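## Task

Set the spice jar, the glass jar and the prescription vial inside the gray tray, each standing upright.

## Robot and tools

Robot: two seven-joint Kinova Gen3 arms, left_arm and right_arm, each ending in a vacuum suction cup instead of a gripper. Cameras: cam_high and cam_low on a stand behind the arms, plus cam_left_wrist and cam_right_wrist on the wrists. All four images are 896x504.

Frames. The scene frame has its origin at table-top height, halfway between the two nominal arm bases; +x points out over the table, +z up, and left_arm sits on the +y side (image left/right does not follow the arm names). Measured bases: left_arm at (-0.033, +0.302, +0.047) m, right_arm at (-0.015, -0.266, +0.047) m. Results report each cup point (centre of the cup rim) as end_effector_position in metres and end_effector_quat_wxyz, both in the scene frame; these can be off by a few cm. The cup points along the cup point's own +z axis. The tool body widens to about 5 cm sideways starting about 3 cm behind the rim.

Row format (shared by execute_actions and move). A row is 14 numbers, each in [-1, 1], always covering both arms: left dx, dy, dz, rx, ry, rz, left suction, then right dx, dy, dz, rx, ry, rz, right suction. The six pose numbers are an offset, not a pose: they are measured from that arm's Hand target at the moment the action or move begins, along that Hand target's own axes (not the scene axes). Scale: 1.0 equals 0.6 m for dx/dy/dz and 180 degrees for rotation; rx, ry, rz form a single rotation vector. Sending all six as 0 re-requests the current Hand target. Suction is an absolute setting, not an offset: 1 is full vacuum (about 55 kPa below ambient), fractions ask for part of it, 0.05 or lower switches it off. It persists, and any value you send counts, so repeat the previous suction value to leave a cup unchanged.

execute_actions(actions, cameras). actions is a list of actions; each action is a table of up to 15 rows, one per 1/30 s step, and a table shorter than 15 keeps its final row. Every row in an action counts from the same start target, not from the preceding row, but each new action starts from the updated Hand target, so repeating an offset moves further. An empty list returns the state with images (and the scene number and task). cameras: a list of names, ["all"], or []; an unknown name invalidates the call.

move(target, speed, blend, blocking, cameras). target is one 14-number row or a list of up to 15 rows; every row is an offset from the Hand targets at the start of the move, not from the previous row. The cup point travels in a straight line; both arms finish together; total time is capped at 10 s. speed: m/s per arm path, 0.002 to 0.5, default 0.25 (one number or one per target). blend: corner rounding radius in m for lists, 0 means stop at each target. blocking=false returns after about 0.5 s while motion continues. Moves do not avoid obstacles or the other arm. The result adds a move: line (done, off_target, moving, held, fault) and limits (paced = pose clipped, held = steps withheld). done means at rest within 3 mm and 2 degrees; neither done nor off_target says whether anything is touched.

wait(seconds 0 to 10) lets time pass holding commands. stop() brakes a running move. zoom_image(camera, region [x0, y0, x1, y1] in pixels, at most 504 by 504) enlarges part of the newest image. clear_fault(arm) clears a reported torque fault on left_arm or right_arm. read_manual gives licence texts. finished_scene(scene 1 to 3) ends the scene irreversibly; after ending scene 1 make no further call in that reply.

Results. Hand target is the last commanded pose after clipping; the cup often rests a little short of it, and a later zero-offset command asks for it again. suction_measured shows vacuum reached (near 0 means no seal); part_present turns 1 at 0.50 and back to 0 below 0.45. Tool commands lists current suction settings. Joint torques, Joint velocities, Flange force (outside force on the end effector along its own axes) and Wrist depth (7x7 grid of mm distances per wrist camera, "-" for no value; clear objects are invisible to it) are also reported. MOTOR HOT appears at 60 °C; at 75 °C the arm sinks for 30 to 60 s.

Grasping. Switch suction on and press the 31 mm rim flat onto a smooth surface so it seals all round; edges, holes or seams leak. Under vacuum the cup shortens, so a held part sits up to about 13 mm nearer the tool. To release, set the part down on its support first, then turn suction off; the cup springs back and may nudge it, so retreat 20 mm. A cup sealed on the table pins the tool until suction is off.

Limits and cautions. Commanded orientation is clipped to within 32 degrees of the measured one per step. The arms are stiff: a target only millimetres past a firm contact presses very hard, and faster moves hit harder; to stop pressing, command the target back beyond the cup point. Excess joint torque (104.5 N m big joints, 51.3 N m wrist joints) or straying over 5 degrees causes a torque fault that halts the arm until clear_fault. Avoid arm-to-arm contact, dropping parts, releasing moving parts, slamming, and anything falling off the table. Loose objects may be nudged occasionally.

Each tool is called after "Call:" in YAML: its name, and indented under it one key for each argument.

## Session

Call:
execute_actions:
  actions: []

Scene clock: 0.00 s.
left_arm: end_effector_position=(+0.6099, +0.4777, +0.2080) suction_measured=0.01 part_present=0 end_effector_quat_wxyz=(-0.414, +0.639, -0.624, +0.177) | right_arm: end_effector_position=(+0.2249, -0.4099, +0.3544) suction_measured=0.00 part_present=0 end_effector_quat_wxyz=(+0.095, +0.145, +0.985, -0.024)
Joint positions: left_arm=[-0.279 0.743 0.032 1.859 0.309 -0.41 -2.162] | right_arm=[0.659 -0.149 -0.157 2.118 -0.051 0.976 3.368]
Joint velocities: within noise
Joint torques (N m): no reading
Flange force (N): no reading
Wrist depth (mm): cam_left_wrist=[3349 3234 2883 2600 2271 2167 2028 / 3098 2821 2531 2351 2092 1956 1822 / 2706 2420 2278 2059 1916 1782 1687 / 2326 2167 2003 1868 1759 1629 1549 / 2098 1950 1852 1722 1609 1535 1432 / 1933 1812 1687 446 418 398 378 / 1768 460 435 408 385 369 352] | cam_right_wrist=[522 506 493 478 1265 1244 1221 / 521 505 491 476 470 1237 1197 / 517 500 456 475 464 1228 1195 / 515 502 453 474 462 1230 1206 / 513 497 483 470 459 1217 1182 / 510 497 483 471 458 1133 776 / 510 492 481 468 456 452 716]
Hand target: left_arm +0.6099, +0.4777, +0.2080; -0.414, +0.639, -0.624, +0.177 | right_arm +0.2249, -0.4098, +0.3544; +0.095, +0.145, +0.985, -0.024
Tool commands: left_gripper/suction=+0.0 right_gripper/suction=+0.0

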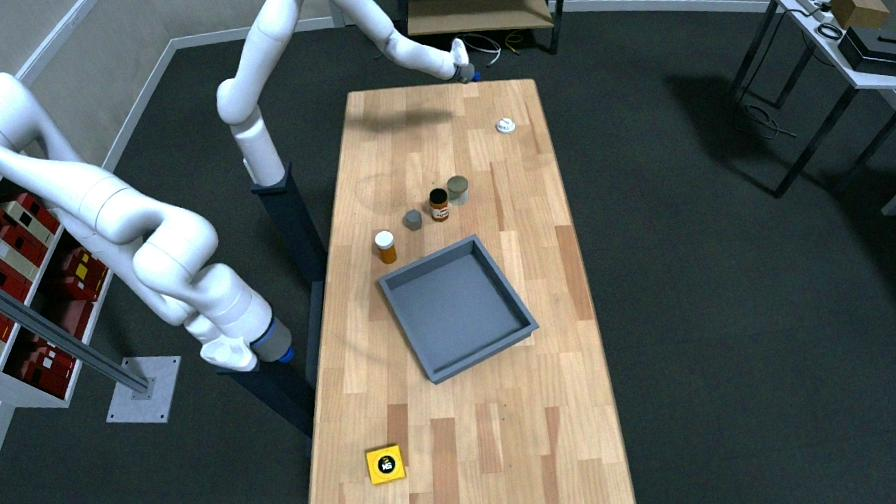

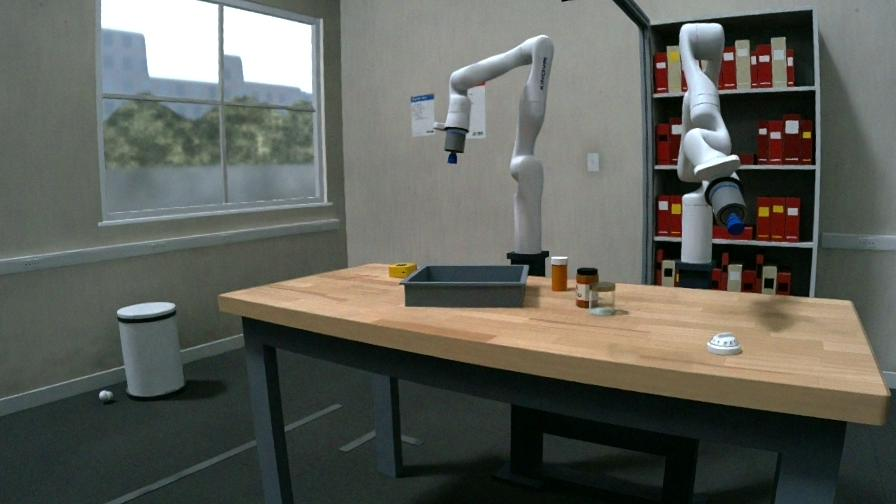

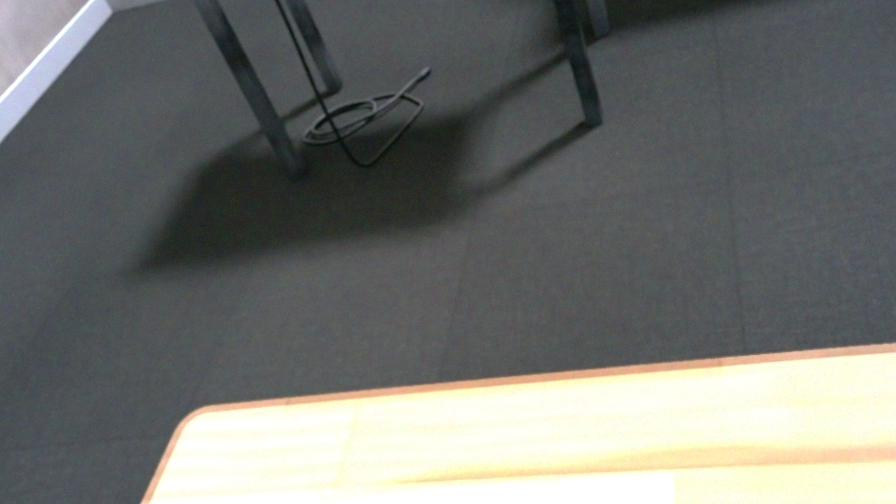

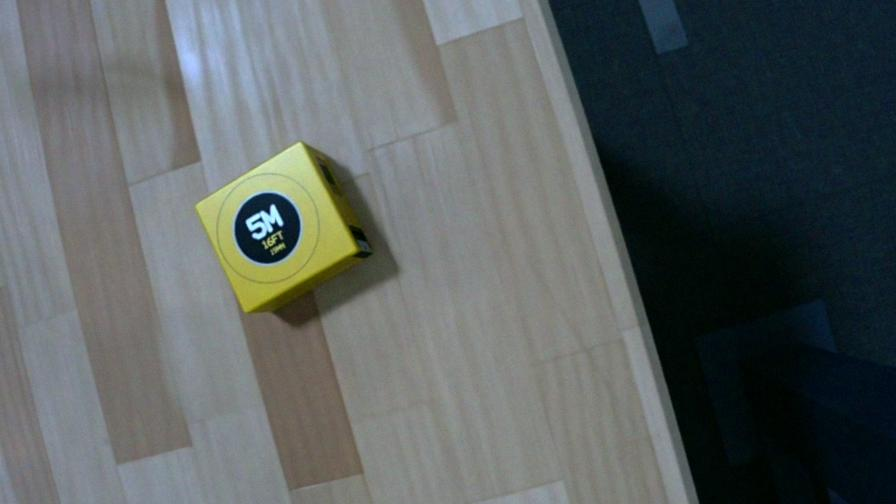

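Call:
move:
  target: [0.385,-0.154,-0.643,-0.276,0.1106,0.007,0,0,0,0,0,0,0,0]
  cameras: ["cam_left_wrist","cam_high"]

Scene clock: 63.33 s.
left_arm: end_effector_position=(+0.4199, +0.1298, +0.4395) suction_measured=0.01 part_present=0 end_effector_quat_wxyz=(+0.000, +0.707, -0.707, +0.000) | right_arm: end_effector_position=(+0.2249, -0.4099, +0.3544) suction_measured=0.00 part_present=0 end_effector_quat_wxyz=(+0.095, +0.145, +0.985, -0.024)
Joint positions: left_arm=[0.641 0.46 -0.572 1.142 0.242 1.603 -1.447] | right_arm=[0.659 -0.149 -0.157 2.118 -0.051 0.976 3.368]
Joint torques (N m): left_arm=[-0.43 -14.49 -0.79 -7.09 -0.41 0.07 0.16] | right_arm=[-0.86 -6.08 -0.32 -6.91 0.08 -0.4 0.15]
Flange force (N): left_arm=[0.1 0.8 1.2] | right_arm=[-3.6 -2.8 2.4]
Wrist depth (mm): cam_left_wrist=[552 554 551 550 548 546 542 / 554 554 550 549 550 549 543 / 554 556 553 550 549 548 542 / 556 554 552 463 549 548 544 / 558 556 553 552 548 551 543 / 559 557 555 553 553 550 548 / 558 557 557 554 552 536 552] | cam_right_wrist=[522 507 493 479 1273 1239 1214 / 521 503 491 476 469 1246 1203 / 518 504 455 473 464 1239 1208 / 515 501 454 473 462 1228 1206 / 512 497 483 471 459 1210 1186 / 511 496 484 469 460 1137 775 / 508 493 482 468 455 450 715]
Hand target: left_arm +0.4199, +0.1298, +0.4395; +0.000, +0.707, -0.707, +0.000 | right_arm +0.2249, -0.4098, +0.3544; +0.095, +0.145, +0.985, -0.024
Off the commanded pose: left_arm 0.000 m, 0 deg | right_arm 0.000 m, 0 deg.
move: done
Images, in order (width x height): cam_high 896x504, cam_left_wrist 896x504.

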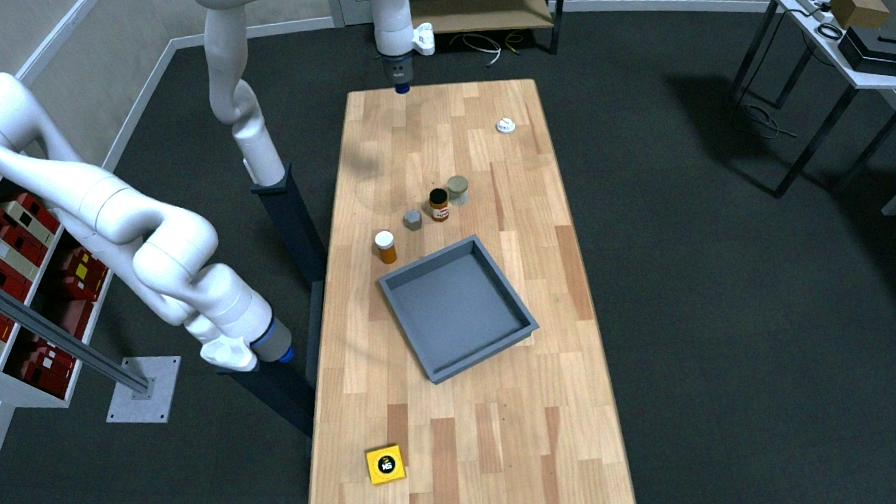

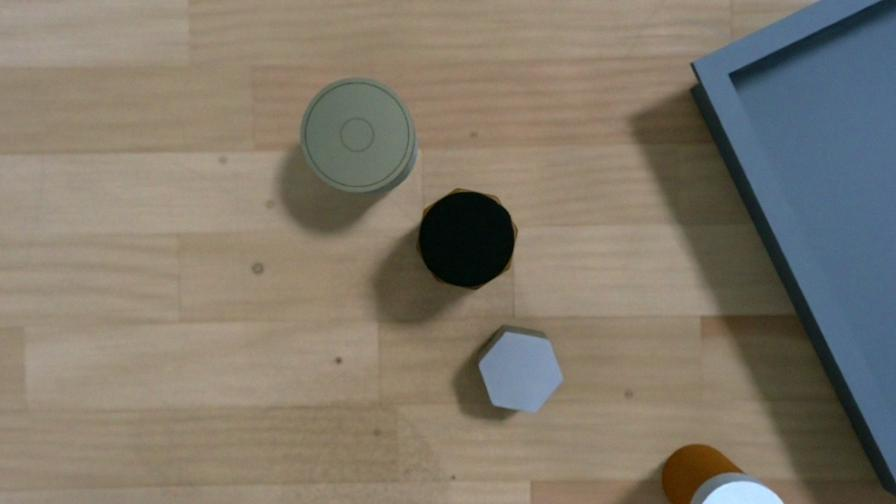

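Call:
move:
  target:
    - [0,-0.094,0.52,0,0,0,1,0,0,0,0,0,0,0]
    - [0,-0.094,0.591,0,0,0,1,0,0,0,0,0,0,0]
  speed: [0.3,0.03]
  cameras: ["cam_low","cam_left_wrist"]

Call:
wait:
  seconds: 0.5

Scene clock: 82.67 s.
left_arm: end_effector_position=(+0.4765, +0.1298, +0.0850) suction_measured=0.58 part_present=1 end_effector_quat_wxyz=(+0.000, +0.707, -0.707, +0.000) | right_arm: end_effector_position=(+0.2249, -0.4099, +0.3544) suction_measured=0.00 part_present=0 end_effector_quat_wxyz=(+0.095, +0.145, +0.985, -0.024)
Joint positions: left_arm=[0.535 0.934 -0.441 1.507 0.491 0.813 -1.665] | right_arm=[0.659 -0.149 -0.157 2.118 -0.051 0.976 3.368]
Joint torques (N m): left_arm=[-0.36 -19.21 -1.4 -4.68 -0.36 -0.12 0.19] | right_arm=[-0.81 -6 -0.36 -6.87 0.07 -0.42 0.14]
Flange force (N): left_arm=[0.8 -0.3 0.7] | right_arm=[-3.5 -2.8 2.1]
Wrist depth (mm): cam_left_wrist=[196 196 195 195 194 194 193 / - - 196 195 195 194 193 / - - 196 195 195 194 194 / - - 196 196 195 195 194 / - - - 196 195 195 195 / - - 197 196 196 195 195 / - 198 197 - 196 196 195] | cam_right_wrist=[521 508 492 479 1258 1244 1210 / 518 505 489 476 468 1249 1217 / 517 500 456 474 464 1230 1206 / 517 502 454 472 463 1235 1203 / 512 498 484 472 460 1212 1188 / 512 496 482 470 458 1145 773 / 510 492 481 468 456 451 714]
Hand target: left_arm +0.4765, +0.1298, +0.0849; +0.000, +0.707, -0.707, +0.000 | right_arm +0.2249, -0.4098, +0.3544; +0.095, +0.145, +0.985, -0.024
Off the commanded pose: left_arm 0.000 m, 0 deg | right_arm 0.000 m, 0 deg.
move: done
Images, in order (width x height): cam_low 896x504, cam_left_wrist 896x504.

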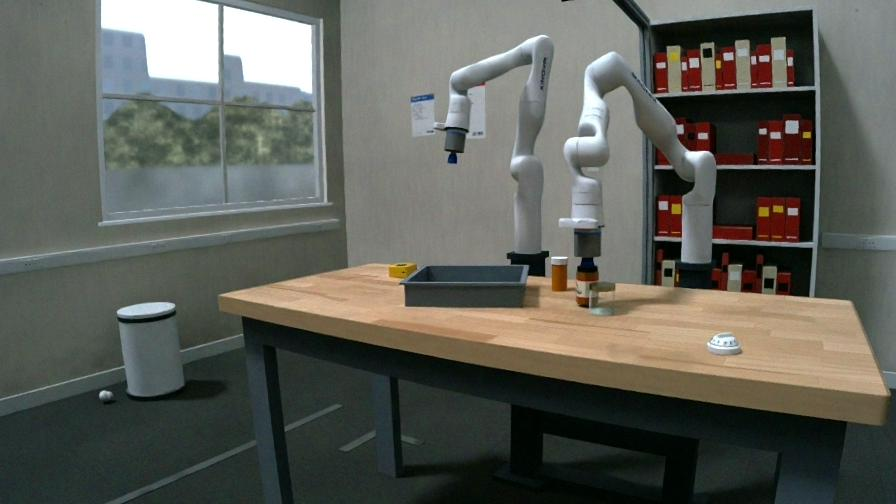

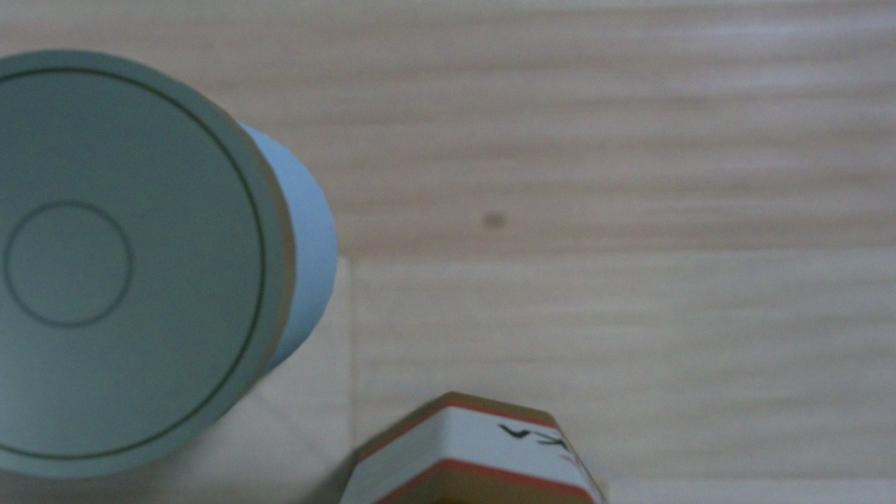

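Scene clock: 83.17 s.
left_arm: end_effector_position=(+0.4765, +0.1298, +0.0849) suction_measured=1.00 part_present=1 end_effector_quat_wxyz=(+0.000, +0.707, -0.707, +0.000) | right_arm: end_effector_position=(+0.2249, -0.4099, +0.3544) suction_measured=0.00 part_present=0 end_effector_quat_wxyz=(+0.095, +0.145, +0.985, -0.024)
Joint positions: left_arm=[0.535 0.934 -0.441 1.507 0.491 0.812 -1.665] | right_arm=[0.659 -0.149 -0.157 2.118 -0.051 0.976 3.368]
Joint torques (N m): left_arm=[-0.39 -19.15 -1.52 -4.78 -0.37 0.02 0.19] | right_arm=[-0.83 -6.11 -0.39 -6.81 0.14 -0.42 0.15]
Flange force (N): left_arm=[0.5 0.6 1.0] | right_arm=[-3.8 -3.0 2.1]
Wrist depth (mm): cam_left_wrist=[196 195 195 195 194 194 193 / - - 196 195 194 194 193 / - - 196 195 195 194 194 / - - 196 196 195 194 194 / - - - 196 195 195 194 / - - 197 196 196 195 195 / 198 198 197 - 196 195 195] | cam_right_wrist=[522 506 493 479 1261 1235 1210 / 519 505 489 477 470 1242 1208 / 517 502 456 475 464 1244 1210 / 514 503 454 473 463 1217 1199 / 512 498 482 473 459 1206 1190 / 511 496 484 469 458 1141 775 / 507 493 482 468 455 451 718]
Hand target: left_arm +0.4765, +0.1298, +0.0849; +0.000, +0.707, -0.707, +0.000 | right_arm +0.2249, -0.4098, +0.3544; +0.095, +0.145, +0.985, -0.024
Tool commands: left_gripper/suction=+1.0 right_gripper/suction=+0.0
Off the commanded pose: left_arm 0.000 m, 0 deg | right_arm 0.000 m, 0 deg.
wait: 0.50 s; at rest by 0.17 s

Call:
move:
  target:
    - [0,0,-0.2,0,0,0,1,0,0,0,0,0,0,0]
    - [0.317,0.011,-0.525,0,0,0,1,0,0,0,0,0,0,0]
  speed: [0.15,0.25]
  blend: [0.04,0]
  cameras: ["cam_left_wrist"]

Scene clock: 106.87 s.
left_arm: end_effector_position=(+0.4696, -0.0604, +0.3999) suction_measured=1.00 part_present=1 end_effector_quat_wxyz=(+0.000, +0.707, -0.707, +0.000) | right_arm: end_effector_position=(+0.2249, -0.4098, +0.3544) suction_measured=0.00 part_present=0 end_effector_quat_wxyz=(+0.095, +0.145, +0.985, -0.024)
Joint positions: left_arm=[0.707 0.853 -0.48 0.528 0.365 1.803 -1.108] | right_arm=[0.659 -0.149 -0.157 2.118 -0.051 0.976 3.368]
Joint torques (N m): left_arm=[-0.56 -20.77 -0.36 -6.65 -0.38 0.24 0.1] | right_arm=[-0.85 -6.09 -0.35 -6.93 0.09 -0.42 0.15]
Flange force (N): left_arm=[-0.5 2.1 2.5] | right_arm=[-3.5 -2.8 2.4]
Wrist depth (mm): cam_left_wrist=[511 511 511 508 490 503 503 / 513 513 510 506 505 503 502 / 515 513 511 507 507 504 502 / 515 514 513 506 507 504 505 / 516 515 516 508 507 505 505 / 514 514 514 508 508 508 505 / 517 497 - - - 508 506] | cam_right_wrist=[525 506 492 479 1273 1237 1219 / 520 503 492 477 471 1242 1214 / 516 502 456 475 464 1242 1206 / 515 501 453 474 460 1232 1203 / 514 499 484 472 460 1214 1193 / 511 497 482 470 458 1133 775 / 509 494 481 468 456 451 719]
Hand target: left_arm +0.4696, -0.0604, +0.3999; +0.000, +0.707, -0.707, +0.000 | right_arm +0.2249, -0.4098, +0.3544; +0.095, +0.145, +0.985, -0.024
Off the commanded pose: left_arm 0.000 m, 0 deg | right_arm 0.000 m, 0 deg.
move: done
Images, in order (width x height): cam_left_wrist 896x504.

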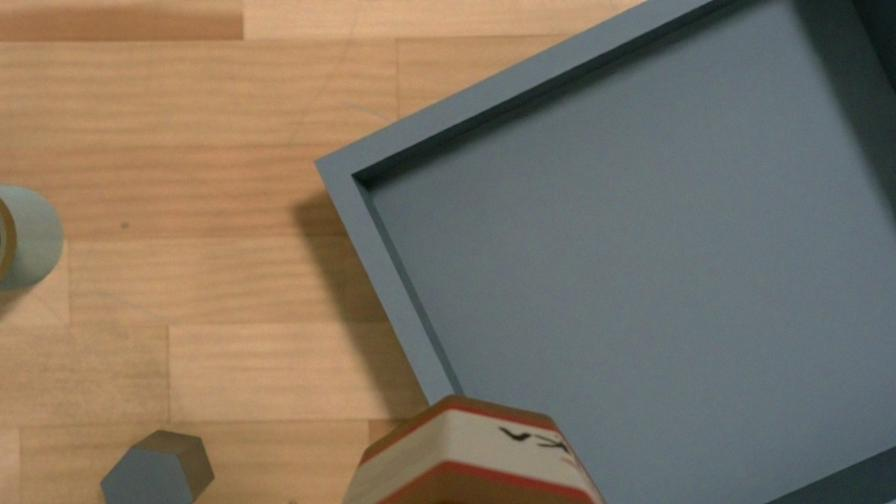

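Call:
move:
  target:
    - [0.151,0.1077,0.3,0,0,0,1,0,0,0,0,0,0,0]
    - [0.151,0.1077,0.508,0,0,0,1,0,0,0,0,0,0,0]
  speed: [0.25,0.12]
  blend: [0.03,0]
  cameras: ["cam_high","cam_low"]

Call:
move:
  target: [0,0,0.00667,0,0,0,1,0,0,0,0,0,0,0]
  speed: 0.02

Call:
move:
  target: [0,0,0.004,0,0,0,1,0,0,0,0,0,0,0]
  speed: 0.02

Scene clock: 139.73 s.
left_arm: end_effector_position=(+0.4051, -0.1510, +0.0952) suction_measured=0.96 part_present=1 end_effector_quat_wxyz=(+0.000, +0.707, -0.707, +0.000) | right_arm: end_effector_position=(+0.2249, -0.4098, +0.3544) suction_measured=0.00 part_present=0 end_effector_quat_wxyz=(+0.095, +0.145, +0.985, -0.024)
Joint positions: left_arm=[0.956 1.085 -0.444 1.077 0.449 1.068 -1.064] | right_arm=[0.659 -0.149 -0.157 2.118 -0.051 0.976 3.368]
Joint torques (N m): left_arm=[-0.5 -21.96 -1.49 -5.88 -0.44 0.09 0.2] | right_arm=[-0.85 -6.04 -0.31 -6.89 0.08 -0.39 0.15]
Flange force (N): left_arm=[-0.4 1.3 1.2] | right_arm=[-3.5 -2.7 2.3]
Wrist depth (mm): cam_left_wrist=[202 202 201 201 200 200 199 / 203 202 201 201 200 200 199 / 203 202 202 201 201 200 200 / 203 203 202 202 201 201 200 / 203 203 202 202 201 201 200 / 203 203 203 202 201 201 201 / 195 204 203 - 202 201 201] | cam_right_wrist=[523 507 492 478 1265 1237 1214 / 520 502 489 477 470 1246 1210 / 518 502 457 476 466 1239 1201 / 517 501 453 473 463 1237 1195 / 513 498 482 472 460 1212 1184 / 511 496 482 470 459 1141 776 / 509 493 481 467 457 450 721]
Hand target: left_arm +0.4051, -0.1510, +0.0951; +0.000, +0.707, -0.707, +0.000 | right_arm +0.2249, -0.4098, +0.3544; +0.095, +0.145, +0.985, -0.024
Off the commanded pose: left_arm 0.000 m, 0 deg | right_arm 0.000 m, 0 deg.
move: done
Images, in order (width x height): cam_high 896x504, cam_low 896x504.

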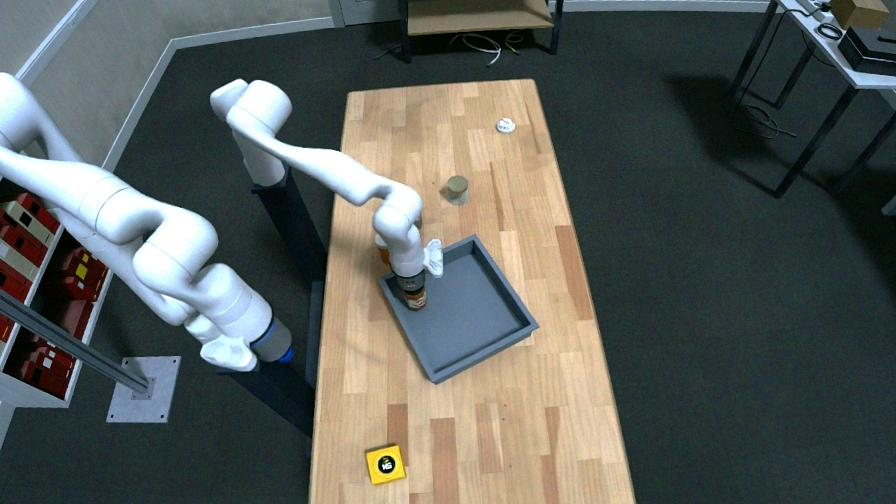

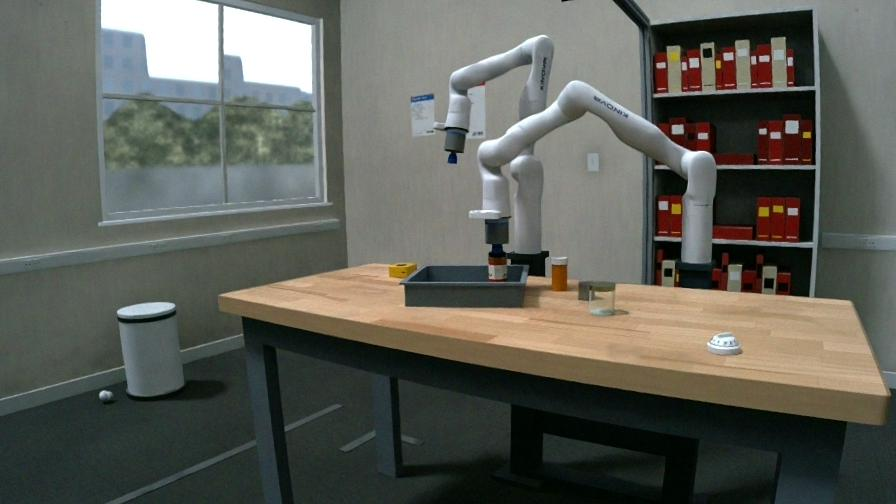

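Scene clock: 140.43 s.
left_arm: end_effector_position=(+0.4051, -0.1510, +0.0911) suction_measured=0.99 part_present=1 end_effector_quat_wxyz=(+0.000, +0.707, -0.707, +0.000) | right_arm: end_effector_position=(+0.2249, -0.4098, +0.3544) suction_measured=0.00 part_present=0 end_effector_quat_wxyz=(+0.095, +0.145, +0.985, -0.024)
Joint positions: left_arm=[0.956 1.091 -0.443 1.078 0.45 1.061 -1.065] | right_arm=[0.659 -0.149 -0.157 2.118 -0.051 0.976 3.368]
Joint torques (N m): left_arm=[-0.45 -22.06 -1.42 -5.97 -0.45 -0.05 0.19] | right_arm=[-0.83 -6.06 -0.38 -6.86 0.08 -0.42 0.12]
Flange force (N): left_arm=[-0.4 1.3 1.1] | right_arm=[-3.6 -3.0 2.1]
Wrist depth (mm): cam_left_wrist=[198 198 197 197 196 196 195 / 198 198 197 197 196 196 195 / 199 198 198 197 197 196 196 / 199 199 198 198 197 197 196 / 199 199 198 198 197 197 196 / 199 199 199 198 198 197 197 / 195 200 199 - 198 198 197] | cam_right_wrist=[525 507 492 478 1263 1239 1203 / 520 507 490 475 468 1251 1214 / 518 501 457 475 465 1237 1203 / 515 503 454 473 461 1228 1197 / 510 497 483 472 459 1221 1184 / 510 497 483 469 458 1141 774 / 508 494 480 468 456 451 715]
Hand target: left_arm +0.4051, -0.1510, +0.0911; +0.000, +0.707, -0.707, +0.000 | right_arm +0.2249, -0.4098, +0.3544; +0.095, +0.145, +0.985, -0.024
Off the commanded pose: left_arm 0.000 m, 0 deg | right_arm 0.000 m, 0 deg.
move: done

Scene clock: 141.13 s.
left_arm: end_effector_position=(+0.4051, -0.1510, +0.0887) suction_measured=1.00 part_present=1 end_effector_quat_wxyz=(+0.000, +0.707, -0.707, +0.000) | right_arm: end_effector_position=(+0.2249, -0.4098, +0.3544) suction_measured=0.00 part_present=0 end_effector_quat_wxyz=(+0.095, +0.145, +0.985, -0.024)
Joint positions: left_arm=[0.955 1.094 -0.442 1.079 0.452 1.057 -1.066] | right_arm=[0.659 -0.149 -0.157 2.118 -0.051 0.976 3.368]
Joint torques (N m): left_arm=[-0.47 -21.88 -1.48 -5.87 -0.38 -0.02 0.23] | right_arm=[-0.87 -6.09 -0.39 -6.94 0.11 -0.39 0.16]
Flange force (N): left_arm=[-0.5 1.3 0.8] | right_arm=[-3.5 -2.9 2.5]
Wrist depth (mm): cam_left_wrist=[196 195 195 194 194 193 193 / 196 195 195 194 194 193 193 / 196 196 196 195 194 194 193 / 197 196 196 195 195 194 194 / 197 197 196 195 195 194 194 / 197 197 196 196 195 195 194 / 195 197 196 - 195 195 194] | cam_right_wrist=[523 508 492 477 1268 1237 1212 / 520 505 490 477 469 1237 1212 / 516 503 457 475 466 1242 1212 / 515 503 454 473 461 1221 1201 / 512 497 482 472 460 1206 1186 / 509 495 482 470 459 1131 775 / 508 494 480 467 456 451 722]
Hand target: left_arm +0.4051, -0.1510, +0.0887; +0.000, +0.707, -0.707, +0.000 | right_arm +0.2249, -0.4098, +0.3544; +0.095, +0.145, +0.985, -0.024
Off the commanded pose: left_arm 0.000 m, 0 deg | right_arm 0.000 m, 0 deg.
move: done

Call:
move:
  target: [0,0,0.005,0,0,0,1,0,0,0,0,0,0,0]
  speed: 0.02
  cameras: ["cam_low"]

Call:
zoom_image:
  camera: "cam_low"
  region: [400, 190, 620, 320]

Call:
move:
  target: [0,0,0.005,0,0,0,1,0,0,0,0,0,0,0]
  speed: 0.02

Scene clock: 147.77 s.
left_arm: end_effector_position=(+0.4051, -0.1510, +0.0857) suction_measured=0.98 part_present=1 end_effector_quat_wxyz=(+0.000, +0.707, -0.707, +0.000) | right_arm: end_effector_position=(+0.2249, -0.4098, +0.3544) suction_measured=0.00 part_present=0 end_effector_quat_wxyz=(+0.095, +0.145, +0.985, -0.024)
Joint positions: left_arm=[0.955 1.099 -0.441 1.08 0.453 1.051 -1.067] | right_arm=[0.659 -0.149 -0.157 2.118 -0.051 0.976 3.368]
Joint torques (N m): left_arm=[-0.48 -21.88 -1.42 -5.79 -0.46 0.08 0.18] | right_arm=[-0.81 -6.08 -0.36 -6.81 0.06 -0.45 0.15]
Flange force (N): left_arm=[-0.4 1.3 0.9] | right_arm=[-3.8 -2.8 2.0]
Wrist depth (mm): cam_left_wrist=[193 192 192 192 191 190 190 / 193 193 192 192 191 191 190 / 193 193 192 192 192 191 190 / 194 193 193 192 192 191 191 / 194 193 193 193 192 191 191 / 194 194 193 193 192 192 191 / 194 194 194 - 192 192 192] | cam_right_wrist=[523 506 491 479 1273 1242 1214 / 520 504 490 478 470 1237 1208 / 518 503 457 474 465 1239 1203 / 515 502 454 474 461 1232 1197 / 513 499 482 471 460 1210 1184 / 510 497 483 470 459 1137 775 / 508 493 481 469 458 451 721]
Hand target: left_arm +0.4051, -0.1510, +0.0857; +0.000, +0.707, -0.707, +0.000 | right_arm +0.2249, -0.4098, +0.3544; +0.095, +0.145, +0.985, -0.024
Off the commanded pose: left_arm 0.000 m, 0 deg | right_arm 0.000 m, 0 deg.
move: done
Images, in order (width x height): cam_low 896x504.

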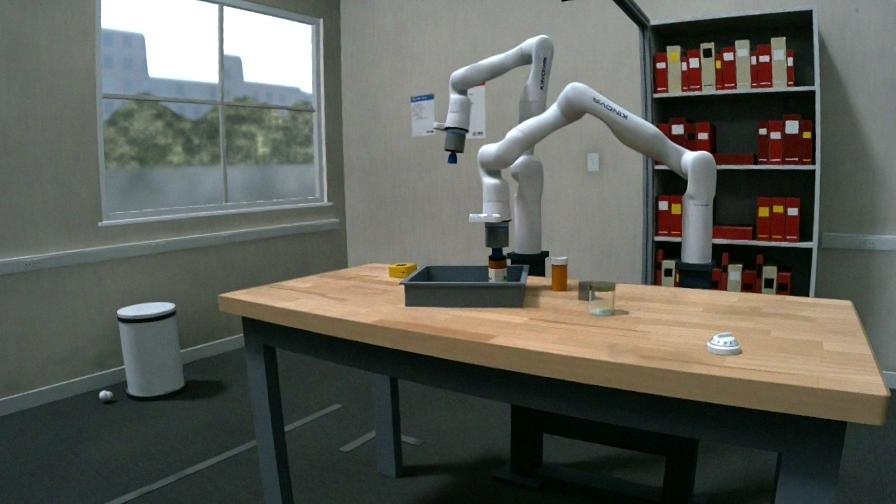

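Scaled by 2.291 from the camera's 896x504 image, which has a finer 1280x720 frame.

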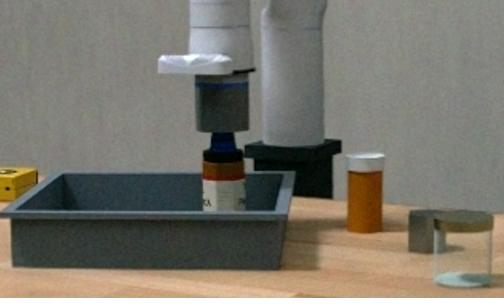

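Scene clock: 148.47 s.
left_arm: end_effector_position=(+0.4051, -0.1510, +0.0827) suction_measured=0.99 part_present=1 end_effector_quat_wxyz=(+0.000, +0.707, -0.707, +0.000) | right_arm: end_effector_position=(+0.2249, -0.4098, +0.3544) suction_measured=0.00 part_present=0 end_effector_quat_wxyz=(+0.095, +0.145, +0.985, -0.024)
Joint positions: left_arm=[0.955 1.103 -0.44 1.081 0.454 1.046 -1.068] | right_arm=[0.659 -0.149 -0.157 2.118 -0.051 0.976 3.368]
Joint torques (N m): left_arm=[-0.46 -22.05 -1.47 -5.8 -0.38 0.09 0.18] | right_arm=[-0.84 -6.12 -0.39 -6.89 0.08 -0.37 0.12]
Flange force (N): left_arm=[-0.3 1.2 1.2] | right_arm=[-3.6 -3.1 2.5]
Wrist depth (mm): cam_left_wrist=[190 189 189 188 188 187 187 / 190 190 189 189 188 188 187 / 190 190 189 189 188 188 187 / 191 190 190 189 189 188 188 / 191 190 190 189 189 188 188 / 191 191 190 190 189 189 188 / 191 191 190 - 189 189 188] | cam_right_wrist=[523 507 492 478 1268 1239 1208 / 519 505 490 477 468 1235 1206 / 517 500 456 476 464 1235 1197 / 515 502 453 474 464 1228 1208 / 514 500 483 472 460 1210 1193 / 511 497 483 469 458 1141 774 / 508 493 480 469 456 452 715]
Hand target: left_arm +0.4051, -0.1510, +0.0827; +0.000, +0.707, -0.707, +0.000 | right_arm +0.2249, -0.4098, +0.3544; +0.095, +0.145, +0.985, -0.024
Off the commanded pose: left_arm 0.000 m, 0 deg | right_arm 0.000 m, 0 deg.
move: done

Call:
move:
  target: [0,0,0.005,0,0,0,1,0,0,0,0,0,0,0]
  speed: 0.02

Call:
move:
  target: [0,0,0.0025,0,0,0,1,0,0,0,0,0,0,0]
  speed: 0.02

Call:
move:
  target: [0,0,0.0025,0,0,0,1,0,0,0,0,0,0,0]
  speed: 0.02

Scene clock: 155.90 s.
left_arm: end_effector_position=(+0.4052, -0.1510, +0.0799) suction_measured=0.98 part_present=1 end_effector_quat_wxyz=(+0.000, +0.707, -0.707, +0.000) | right_arm: end_effector_position=(+0.2249, -0.4098, +0.3544) suction_measured=0.00 part_present=0 end_effector_quat_wxyz=(+0.095, +0.145, +0.985, -0.024)
Joint positions: left_arm=[0.954 1.107 -0.439 1.081 0.456 1.042 -1.068] | right_arm=[0.659 -0.149 -0.157 2.118 -0.051 0.976 3.368]
Joint torques (N m): left_arm=[0.14 -1.33 2.08 1.33 0.07 -0.98 0.24] | right_arm=[-0.87 -6.08 -0.42 -6.9 0.1 -0.43 0.19]
Flange force (N): left_arm=[-2.2 1.6 -33.9] | right_arm=[-3.6 -2.9 2.2]
Wrist depth (mm): cam_left_wrist=[189 188 188 187 187 187 186 / 189 188 188 188 187 187 186 / 189 189 188 188 188 187 187 / 189 189 188 188 188 187 187 / 190 189 189 188 188 187 187 / 190 189 189 189 188 188 187 / 190 190 189 - 188 188 188] | cam_right_wrist=[525 506 492 480 1268 1239 1221 / 520 505 490 476 469 1237 1214 / 517 501 457 476 465 1235 1201 / 515 502 454 474 462 1223 1201 / 513 500 482 473 461 1214 1197 / 512 496 483 469 458 1135 778 / 508 493 482 467 456 450 718]
Hand target: left_arm +0.4052, -0.1510, +0.0797; +0.000, +0.707, -0.707, +0.000 | right_arm +0.2249, -0.4098, +0.3544; +0.095, +0.145, +0.985, -0.024
Off the commanded pose: left_arm 0.000 m, 0 deg | right_arm 0.000 m, 0 deg.
move: done

Scene clock: 156.60 s.
left_arm: end_effector_position=(+0.4052, -0.1511, +0.0783) suction_measured=0.99 part_present=1 end_effector_quat_wxyz=(+0.000, +0.707, -0.707, +0.000) | right_arm: end_effector_position=(+0.2249, -0.4098, +0.3544) suction_measured=0.00 part_present=0 end_effector_quat_wxyz=(+0.095, +0.145, +0.985, -0.024)
Joint positions: left_arm=[0.954 1.109 -0.438 1.082 0.456 1.039 -1.069] | right_arm=[0.659 -0.149 -0.157 2.118 -0.051 0.976 3.368]
Joint torques (N m): left_arm=[0.16 13.17 4.48 6.82 0.18 -1.5 0.22] | right_arm=[-0.8 -6.08 -0.41 -6.92 0.07 -0.36 0.15]
Flange force (N): left_arm=[-1.7 1.1 -58.1] | right_arm=[-3.5 -2.9 2.6]
Wrist depth (mm): cam_left_wrist=[188 188 187 187 187 186 186 / 189 188 188 187 187 187 186 / 189 188 188 188 187 187 186 / 189 188 188 188 187 187 187 / 189 189 189 188 188 187 187 / 189 189 189 188 188 187 187 / 190 189 189 - 188 188 187] | cam_right_wrist=[524 507 492 478 1263 1251 1214 / 520 504 489 475 468 1242 1212 / 518 502 456 474 466 1232 1214 / 514 502 454 474 463 1226 1210 / 512 500 482 471 461 1221 1188 / 510 497 484 469 459 1141 773 / 509 494 482 468 455 451 717]
Hand target: left_arm +0.4051, -0.1510, +0.0782; +0.000, +0.707, -0.707, +0.000 | right_arm +0.2249, -0.4098, +0.3544; +0.095, +0.145, +0.985, -0.024
Off the commanded pose: left_arm 0.000 m, 0 deg | right_arm 0.000 m, 0 deg.
move: done

Scene clock: 157.30 s.
left_arm: end_effector_position=(+0.4052, -0.1511, +0.0768) suction_measured=0.98 part_present=1 end_effector_quat_wxyz=(+0.000, +0.707, -0.707, +0.000) | right_arm: end_effector_position=(+0.2249, -0.4098, +0.3544) suction_measured=0.00 part_present=0 end_effector_quat_wxyz=(+0.095, +0.145, +0.985, -0.024)
Joint positions: left_arm=[0.954 1.112 -0.438 1.082 0.457 1.037 -1.069] | right_arm=[0.659 -0.149 -0.157 2.118 -0.051 0.976 3.368]
Joint torques (N m): left_arm=[0.21 27.45 6.58 11.93 0.36 -1.89 0.2] | right_arm=[-0.85 -6.07 -0.32 -6.82 0.09 -0.45 0.15]
Flange force (N): left_arm=[-2.5 1.8 -81.7] | right_arm=[-3.8 -2.8 2.0]
Wrist depth (mm): cam_left_wrist=[188 188 187 187 187 186 186 / 188 188 188 187 187 186 186 / 188 188 188 187 187 187 186 / 189 188 188 188 187 187 186 / 189 188 188 188 187 187 187 / 189 189 189 188 188 187 187 / 189 189 189 - 188 187 187] | cam_right_wrist=[524 505 492 477 1258 1237 1210 / 522 505 490 477 470 1232 1208 / 519 500 456 475 464 1235 1206 / 516 502 454 474 460 1223 1203 / 512 499 482 471 461 1208 1193 / 512 495 484 471 458 1137 773 / 509 493 481 467 456 452 715]
Hand target: left_arm +0.4051, -0.1510, +0.0767; +0.000, +0.707, -0.707, +0.000 | right_arm +0.2249, -0.4098, +0.3544; +0.095, +0.145, +0.985, -0.024
Off the commanded pose: left_arm 0.000 m, 0 deg | right_arm 0.000 m, 0 deg.
move: done

Call:
move:
  target:
    - [0,0,-0.0055,0,0,0,1,0,0,0,0,0,0,0]
    - [0,0,-0.0055,0,0,0,0,0,0,0,0,0,0,0]
  speed: 0.03

Call:
wait:
  seconds: 1

Scene clock: 162.37 s.
left_arm: end_effector_position=(+0.4051, -0.1510, +0.0800) suction_measured=0.01 part_present=0 end_effector_quat_wxyz=(+0.000, +0.707, -0.707, +0.000) | right_arm: end_effector_position=(+0.2249, -0.4098, +0.3544) suction_measured=0.00 part_present=0 end_effector_quat_wxyz=(+0.095, +0.145, +0.985, -0.024)
Joint positions: left_arm=[0.954 1.107 -0.439 1.081 0.456 1.042 -1.068] | right_arm=[0.659 -0.149 -0.157 2.118 -0.051 0.976 3.368]
Joint torques (N m): left_arm=[0.03 1.6 2.57 2.7 0.02 -0.84 0.23] | right_arm=[-0.8 -6.13 -0.33 -6.83 0.13 -0.42 0.15]
Flange force (N): left_arm=[-1.6 1.2 -38.4] | right_arm=[-3.9 -2.8 2.2]
Wrist depth (mm): cam_left_wrist=[189 189 188 187 187 187 186 / 189 188 188 188 188 187 186 / 189 189 188 188 188 187 187 / 190 189 189 188 188 187 187 / 190 189 189 189 188 187 187 / 190 190 189 189 188 188 187 / 190 190 190 - 188 188 188] | cam_right_wrist=[524 507 491 478 1265 1246 1208 / 520 504 490 477 468 1239 1210 / 517 502 456 475 465 1249 1212 / 514 502 453 472 461 1228 1201 / 512 499 483 471 460 1210 1188 / 511 496 483 469 458 1126 774 / 508 493 482 469 457 451 718]
Hand target: left_arm +0.4051, -0.1510, +0.0800; +0.000, +0.707, -0.707, +0.000 | right_arm +0.2249, -0.4098, +0.3544; +0.095, +0.145, +0.985, -0.024
Off the commanded pose: left_arm 0.000 m, 0 deg | right_arm 0.000 m, 0 deg.
move: done

Scene clock: 163.37 s.
left_arm: end_effector_position=(+0.4051, -0.1510, +0.0800) suction_measured=0.01 part_present=0 end_effector_quat_wxyz=(+0.000, +0.707, -0.707, +0.000) | right_arm: end_effector_position=(+0.2249, -0.4098, +0.3544) suction_measured=0.00 part_present=0 end_effector_quat_wxyz=(+0.095, +0.145, +0.985, -0.024)
Joint positions: left_arm=[0.954 1.107 -0.439 1.081 0.456 1.042 -1.068] | right_arm=[0.659 -0.149 -0.157 2.118 -0.051 0.976 3.368]
Joint torques (N m): left_arm=[0.08 1.55 2.55 2.66 0.03 -0.89 0.2] | right_arm=[-0.85 -6.1 -0.39 -6.93 0.09 -0.4 0.17]
Flange force (N): left_arm=[-1.5 1.1 -38.5] | right_arm=[-3.6 -2.9 2.5]
Wrist depth (mm): cam_left_wrist=[189 188 188 187 187 187 186 / 189 189 188 188 187 187 187 / 189 189 188 188 187 187 187 / 190 189 189 188 188 187 187 / 190 189 189 189 188 188 187 / 190 190 189 189 188 188 187 / 190 190 190 - 188 188 188] | cam_right_wrist=[523 507 492 479 1270 1239 1214 / 520 505 489 477 470 1242 1212 / 516 501 457 475 465 1235 1199 / 513 501 454 474 463 1226 1203 / 511 498 482 470 460 1210 1190 / 510 495 483 471 458 1139 777 / 508 493 482 468 456 452 714]
Hand target: left_arm +0.4051, -0.1510, +0.0800; +0.000, +0.707, -0.707, +0.000 | right_arm +0.2249, -0.4098, +0.3544; +0.095, +0.145, +0.985, -0.024
Tool commands: left_gripper/suction=+0.0 right_gripper/suction=+0.0
Off the commanded pose: left_arm 0.000 m, 0 deg | right_arm 0.000 m, 0 deg.
wait: 1.00 s; at rest by 0.17 s

Call:
move:
  target:
    - [0,0,-0.0667,0,0,0,0,0,0,0,0,0,0,0]
    - [0,0,-0.2,0,0,0,0,0,0,0,0,0,0,0]
    - [-0.56,-0.2083,-0.2,0,0,0,0,0,0,0,0,0,0,0]
    - [-0.56,-0.2083,-0.0333,0,0,0,1,0,0,0,0,0,0,0]
  speed: [0.05,0.15,0.25,0.15]
  blend: [0.003,0.03,0.03,0]
  cameras: ["cam_high","cam_left_wrist","cam_low"]

Call:
move:
  target: [0,0,0.055,0,0,0,1,0,0,0,0,0,0,0]
  speed: 0.03

Call:
wait:
  seconds: 0.4

Scene clock: 178.10 s.
left_arm: end_effector_position=(+0.5302, +0.1850, +0.1000) suction_measured=0.01 part_present=0 end_effector_quat_wxyz=(+0.000, +0.707, -0.707, +0.000) | right_arm: end_effector_position=(+0.2249, -0.4098, +0.3544) suction_measured=0.00 part_present=0 end_effector_quat_wxyz=(+0.095, +0.145, +0.985, -0.024)
Joint positions: left_arm=[0.399 0.972 -0.45 1.343 0.464 0.931 -1.731] | right_arm=[0.659 -0.149 -0.157 2.118 -0.051 0.976 3.368]
Joint torques (N m): left_arm=[-0.46 -19.86 -1.49 -5.21 -0.4 0.05 0.22] | right_arm=[-0.78 -6.01 -0.35 -6.8 0.07 -0.39 0.16]
Flange force (N): left_arm=[0.5 0.8 0.5] | right_arm=[-3.7 -2.7 2.1]
Wrist depth (mm): cam_left_wrist=[211 210 210 209 209 208 208 / 211 210 210 210 209 209 208 / 212 211 211 210 210 209 208 / 212 212 211 210 210 209 209 / 212 212 211 211 210 210 209 / 213 212 212 211 210 210 210 / 213 213 - - - 210 210] | cam_right_wrist=[524 506 491 479 1265 1244 1217 / 519 505 489 476 468 1242 1208 / 518 501 456 474 464 1232 1203 / 515 502 453 474 461 1228 1199 / 511 500 483 471 460 1210 1188 / 510 496 483 468 458 1137 775 / 508 493 481 467 455 452 715]
Hand target: left_arm +0.5302, +0.1850, +0.1000; +0.000, +0.707, -0.707, +0.000 | right_arm +0.2249, -0.4098, +0.3544; +0.095, +0.145, +0.985, -0.024
Off the commanded pose: left_arm 0.000 m, 0 deg | right_arm 0.000 m, 0 deg.
move: done
Images, in order (width x height): cam_high 896x504, cam_low 896x504, cam_left_wrist 896x504.

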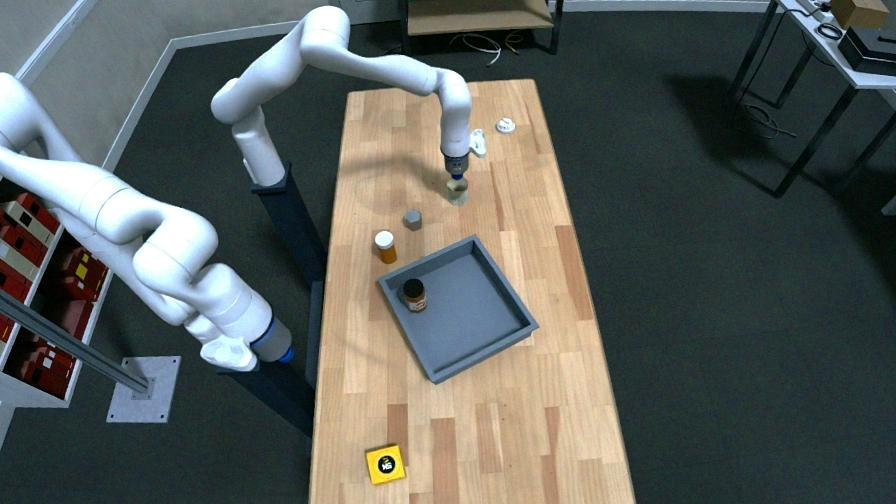

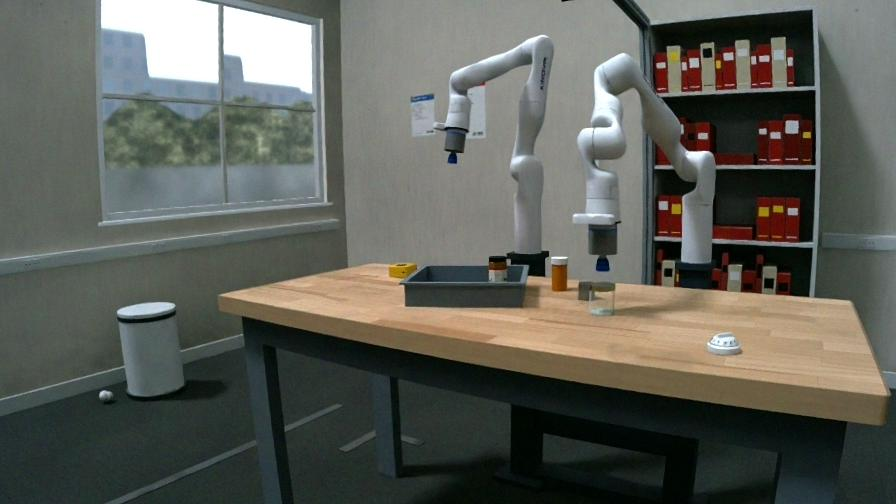

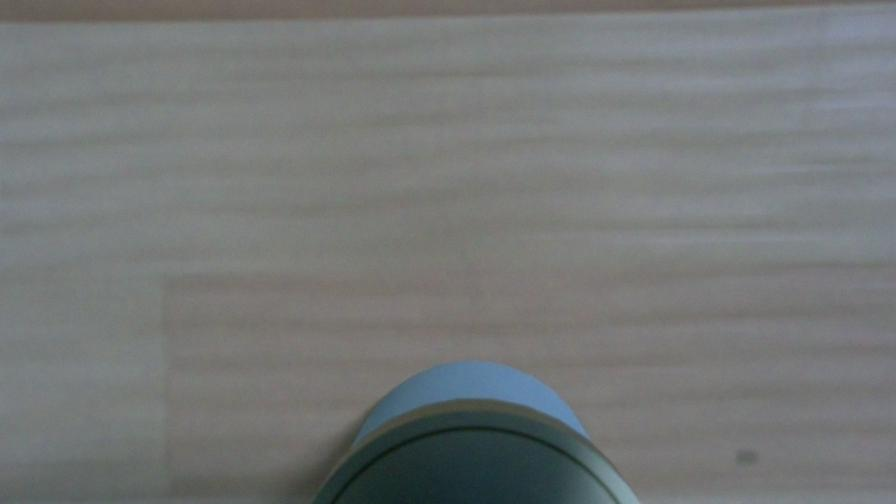

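Scene clock: 179.53 s.
left_arm: end_effector_position=(+0.5303, +0.1850, +0.0671) suction_measured=0.36 part_present=0 end_effector_quat_wxyz=(+0.000, +0.707, -0.707, +0.000) | right_arm: end_effector_position=(+0.2249, -0.4098, +0.3544) suction_measured=0.00 part_present=0 end_effector_quat_wxyz=(+0.095, +0.145, +0.985, -0.024)
Joint positions: left_arm=[0.39 1.024 -0.432 1.35 0.486 0.872 -1.746] | right_arm=[0.659 -0.149 -0.157 2.118 -0.051 0.976 3.368]
Joint torques (N m): left_arm=[-0.44 -21.62 -1.73 -5.5 -0.39 -0.07 0.21] | right_arm=[-0.83 -6.12 -0.38 -6.9 0.07 -0.4 0.19]
Flange force (N): left_arm=[0.6 0.5 2.9] | right_arm=[-3.7 -2.8 2.4]
Wrist depth (mm): cam_left_wrist=[178 177 177 177 176 175 175 / 178 178 177 177 176 176 175 / 178 178 177 177 177 176 176 / 179 178 178 177 177 176 176 / 179 178 178 178 177 177 177 / 179 179 178 178 178 177 177 / 180 179 179 178 178 177 177] | cam_right_wrist=[520 507 492 478 1265 1237 1217 / 520 505 489 477 469 1237 1203 / 518 501 456 475 465 1230 1203 / 516 502 452 474 461 1228 1195 / 513 498 482 471 460 1210 1195 / 510 498 483 471 459 1137 778 / 508 492 482 468 455 451 714]
Hand target: left_arm +0.5303, +0.1850, +0.0670; +0.000, +0.707, -0.707, +0.000 | right_arm +0.2249, -0.4098, +0.3544; +0.095, +0.145, +0.985, -0.024
Off the commanded pose: left_arm 0.000 m, 0 deg | right_arm 0.000 m, 0 deg.
move: done

Scene clock: 179.93 s.
left_arm: end_effector_position=(+0.5303, +0.1849, +0.0670) suction_measured=0.89 part_present=1 end_effector_quat_wxyz=(+0.000, +0.707, -0.707, +0.000) | right_arm: end_effector_position=(+0.2249, -0.4098, +0.3544) suction_measured=0.00 part_present=0 end_effector_quat_wxyz=(+0.095, +0.145, +0.985, -0.024)
Joint positions: left_arm=[0.39 1.024 -0.432 1.35 0.486 0.871 -1.746] | right_arm=[0.659 -0.149 -0.157 2.118 -0.051 0.976 3.368]
Joint torques (N m): left_arm=[-0.42 -21.51 -1.63 -5.38 -0.4 0.02 0.21] | right_arm=[-0.85 -6.09 -0.37 -6.86 0.1 -0.41 0.14]
Flange force (N): left_arm=[0.6 0.3 2.8] | right_arm=[-3.6 -3.0 2.2]
Wrist depth (mm): cam_left_wrist=[178 177 177 176 176 175 175 / 178 178 177 176 176 176 175 / 178 178 178 177 177 176 175 / 179 178 178 177 177 176 176 / 179 178 178 178 177 177 176 / 179 178 178 178 177 177 176 / 180 179 178 178 178 177 177] | cam_right_wrist=[521 507 493 479 1265 1246 1212 / 519 506 491 476 469 1249 1210 / 518 501 458 475 464 1235 1206 / 514 502 454 473 461 1232 1197 / 513 499 482 471 460 1217 1188 / 511 497 483 471 459 1137 777 / 510 493 482 467 455 452 714]
Hand target: left_arm +0.5303, +0.1849, +0.0670; +0.000, +0.707, -0.707, +0.000 | right_arm +0.2249, -0.4098, +0.3544; +0.095, +0.145, +0.985, -0.024
Tool commands: left_gripper/suction=+1.0 right_gripper/suction=+0.0
Off the commanded pose: left_arm 0.000 m, 0 deg | right_arm 0.000 m, 0 deg.
wait: 0.40 s; at rest by 0.17 s

Call:
move:
  target:
    - [0,0,-0.2,0,0,0,1,0,0,0,0,0,0,0]
    - [0.4477,0.0038,-0.2,0,0,0,1,0,0,0,0,0,0,0]
    - [0.4477,0.0038,-0.0033,0,0,0,1,0,0,0,0,0,0,0]
  speed: [0.15,0.25,0.12]
  blend: [0.04,0.03,0]
  cameras: ["cam_high","cam_left_wrist"]

Call:
move:
  target: [0,0,0.0083,0,0,0,1,0,0,0,0,0,0,0]
  speed: 0.02

Scene clock: 190.10 s.
left_arm: end_effector_position=(+0.5279, -0.0837, +0.0691) suction_measured=0.99 part_present=1 end_effector_quat_wxyz=(+0.000, +0.707, -0.707, +0.000) | right_arm: end_effector_position=(+0.2249, -0.4098, +0.3544) suction_measured=0.00 part_present=0 end_effector_quat_wxyz=(+0.095, +0.145, +0.985, -0.024)
Joint positions: left_arm=[0.706 1.244 -0.437 0.772 0.445 1.193 -1.19] | right_arm=[0.659 -0.149 -0.157 2.118 -0.051 0.976 3.368]
Joint torques (N m): left_arm=[-0.43 -25 -1.09 -6.98 -0.43 -0.08 0.2] | right_arm=[-0.86 -6.05 -0.38 -6.89 0.1 -0.39 0.17]
Flange force (N): left_arm=[-1.1 2.5 2.8] | right_arm=[-3.5 -2.8 2.3]
Wrist depth (mm): cam_left_wrist=[179 179 178 178 - - - / 179 179 178 - - 173 173 / 180 179 - - 174 174 173 / 180 - - 175 175 174 173 / - - 175 175 175 174 174 / - 176 176 175 175 175 174 / 177 177 176 176 175 175 174] | cam_right_wrist=[524 508 492 478 1261 1244 1217 / 521 505 489 477 468 1244 1221 / 518 502 456 474 464 1235 1203 / 514 502 454 473 462 1232 1195 / 512 497 482 471 460 1212 1186 / 509 497 483 469 459 1141 777 / 508 493 483 468 456 452 718]
Hand target: left_arm +0.5279, -0.0837, +0.0690; +0.000, +0.707, -0.707, +0.000 | right_arm +0.2249, -0.4098, +0.3544; +0.095, +0.145, +0.985, -0.024
Off the commanded pose: left_arm 0.000 m, 0 deg | right_arm 0.000 m, 0 deg.
move: done
Images, in order (width x height): cam_high 896x504, cam_left_wrist 896x504.

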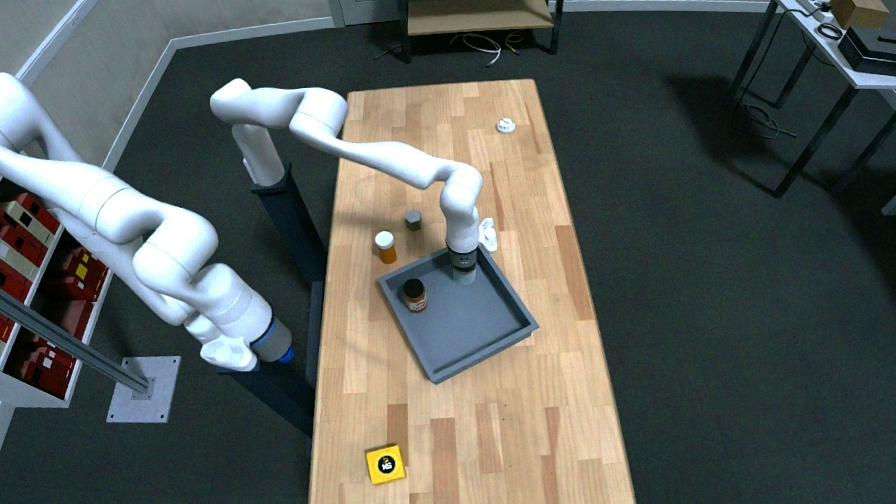

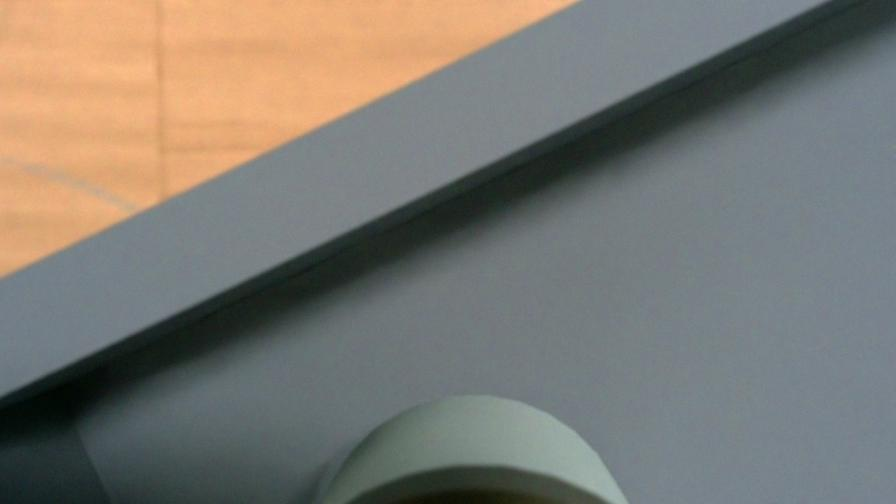

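Scene clock: 190.80 s.
left_arm: end_effector_position=(+0.5279, -0.0837, +0.0641) suction_measured=1.00 part_present=1 end_effector_quat_wxyz=(+0.000, +0.707, -0.707, +0.000) | right_arm: end_effector_position=(+0.2249, -0.4098, +0.3544) suction_measured=0.00 part_present=0 end_effector_quat_wxyz=(+0.095, +0.145, +0.985, -0.024)
Joint positions: left_arm=[0.706 1.251 -0.436 0.773 0.447 1.185 -1.191] | right_arm=[0.659 -0.149 -0.157 2.118 -0.051 0.976 3.368]
Joint torques (N m): left_arm=[-0.51 -24.84 -1.15 -6.81 -0.44 0.06 0.19] | right_arm=[-0.87 -6.08 -0.4 -6.9 0.09 -0.42 0.15]
Flange force (N): left_arm=[-1.0 2.7 2.7] | right_arm=[-3.5 -3.0 2.3]
Wrist depth (mm): cam_left_wrist=[174 174 173 173 - - - / 174 174 173 - - 168 168 / 175 - - - 169 169 168 / - - - 170 170 169 169 / - - 171 170 170 169 169 / - 171 171 171 170 169 169 / 172 172 171 171 170 170 169] | cam_right_wrist=[522 507 492 480 1265 1239 1208 / 520 505 490 476 469 1242 1217 / 518 501 455 475 464 1242 1201 / 515 501 453 474 463 1237 1199 / 513 499 483 471 459 1212 1190 / 511 497 483 470 458 1143 778 / 508 493 479 468 455 452 714]
Hand target: left_arm +0.5279, -0.0837, +0.0640; +0.000, +0.707, -0.707, +0.000 | right_arm +0.2249, -0.4098, +0.3544; +0.095, +0.145, +0.985, -0.024
Off the commanded pose: left_arm 0.000 m, 0 deg | right_arm 0.000 m, 0 deg.
move: done

Call:
move:
  target: [0,0,0.0042,0,0,0,1,0,0,0,0,0,0,0]
  speed: 0.02

Scene clock: 194.13 s.
left_arm: end_effector_position=(+0.5279, -0.0837, +0.0615) suction_measured=0.96 part_present=1 end_effector_quat_wxyz=(+0.000, +0.707, -0.707, +0.000) | right_arm: end_effector_position=(+0.2249, -0.4098, +0.3544) suction_measured=0.00 part_present=0 end_effector_quat_wxyz=(+0.095, +0.145, +0.985, -0.024)
Joint positions: left_arm=[0.706 1.255 -0.435 0.773 0.448 1.181 -1.191] | right_arm=[0.659 -0.149 -0.157 2.118 -0.051 0.976 3.368]
Joint torques (N m): left_arm=[-0.49 -24.98 -1.15 -6.82 -0.39 0.11 0.21] | right_arm=[-0.8 -6.07 -0.32 -6.86 0.11 -0.41 0.12]
Flange force (N): left_arm=[-1.0 2.6 3.0] | right_arm=[-3.6 -2.8 2.2]
Wrist depth (mm): cam_left_wrist=[171 171 171 170 - - - / 172 171 171 - - 166 166 / 172 - - - 166 166 166 / - - - 167 167 167 166 / - - 168 168 167 167 166 / - 169 168 168 167 167 167 / 169 169 169 168 168 167 167] | cam_right_wrist=[522 505 493 478 1253 1246 1219 / 519 505 490 475 470 1230 1208 / 517 503 456 475 465 1242 1208 / 516 501 452 473 463 1219 1201 / 512 498 483 472 461 1219 1184 / 510 497 483 471 458 1135 775 / 510 493 482 468 456 450 716]
Hand target: left_arm +0.5279, -0.0837, +0.0615; +0.000, +0.707, -0.707, +0.000 | right_arm +0.2249, -0.4098, +0.3544; +0.095, +0.145, +0.985, -0.024
Off the commanded pose: left_arm 0.000 m, 0 deg | right_arm 0.000 m, 0 deg.
move: done


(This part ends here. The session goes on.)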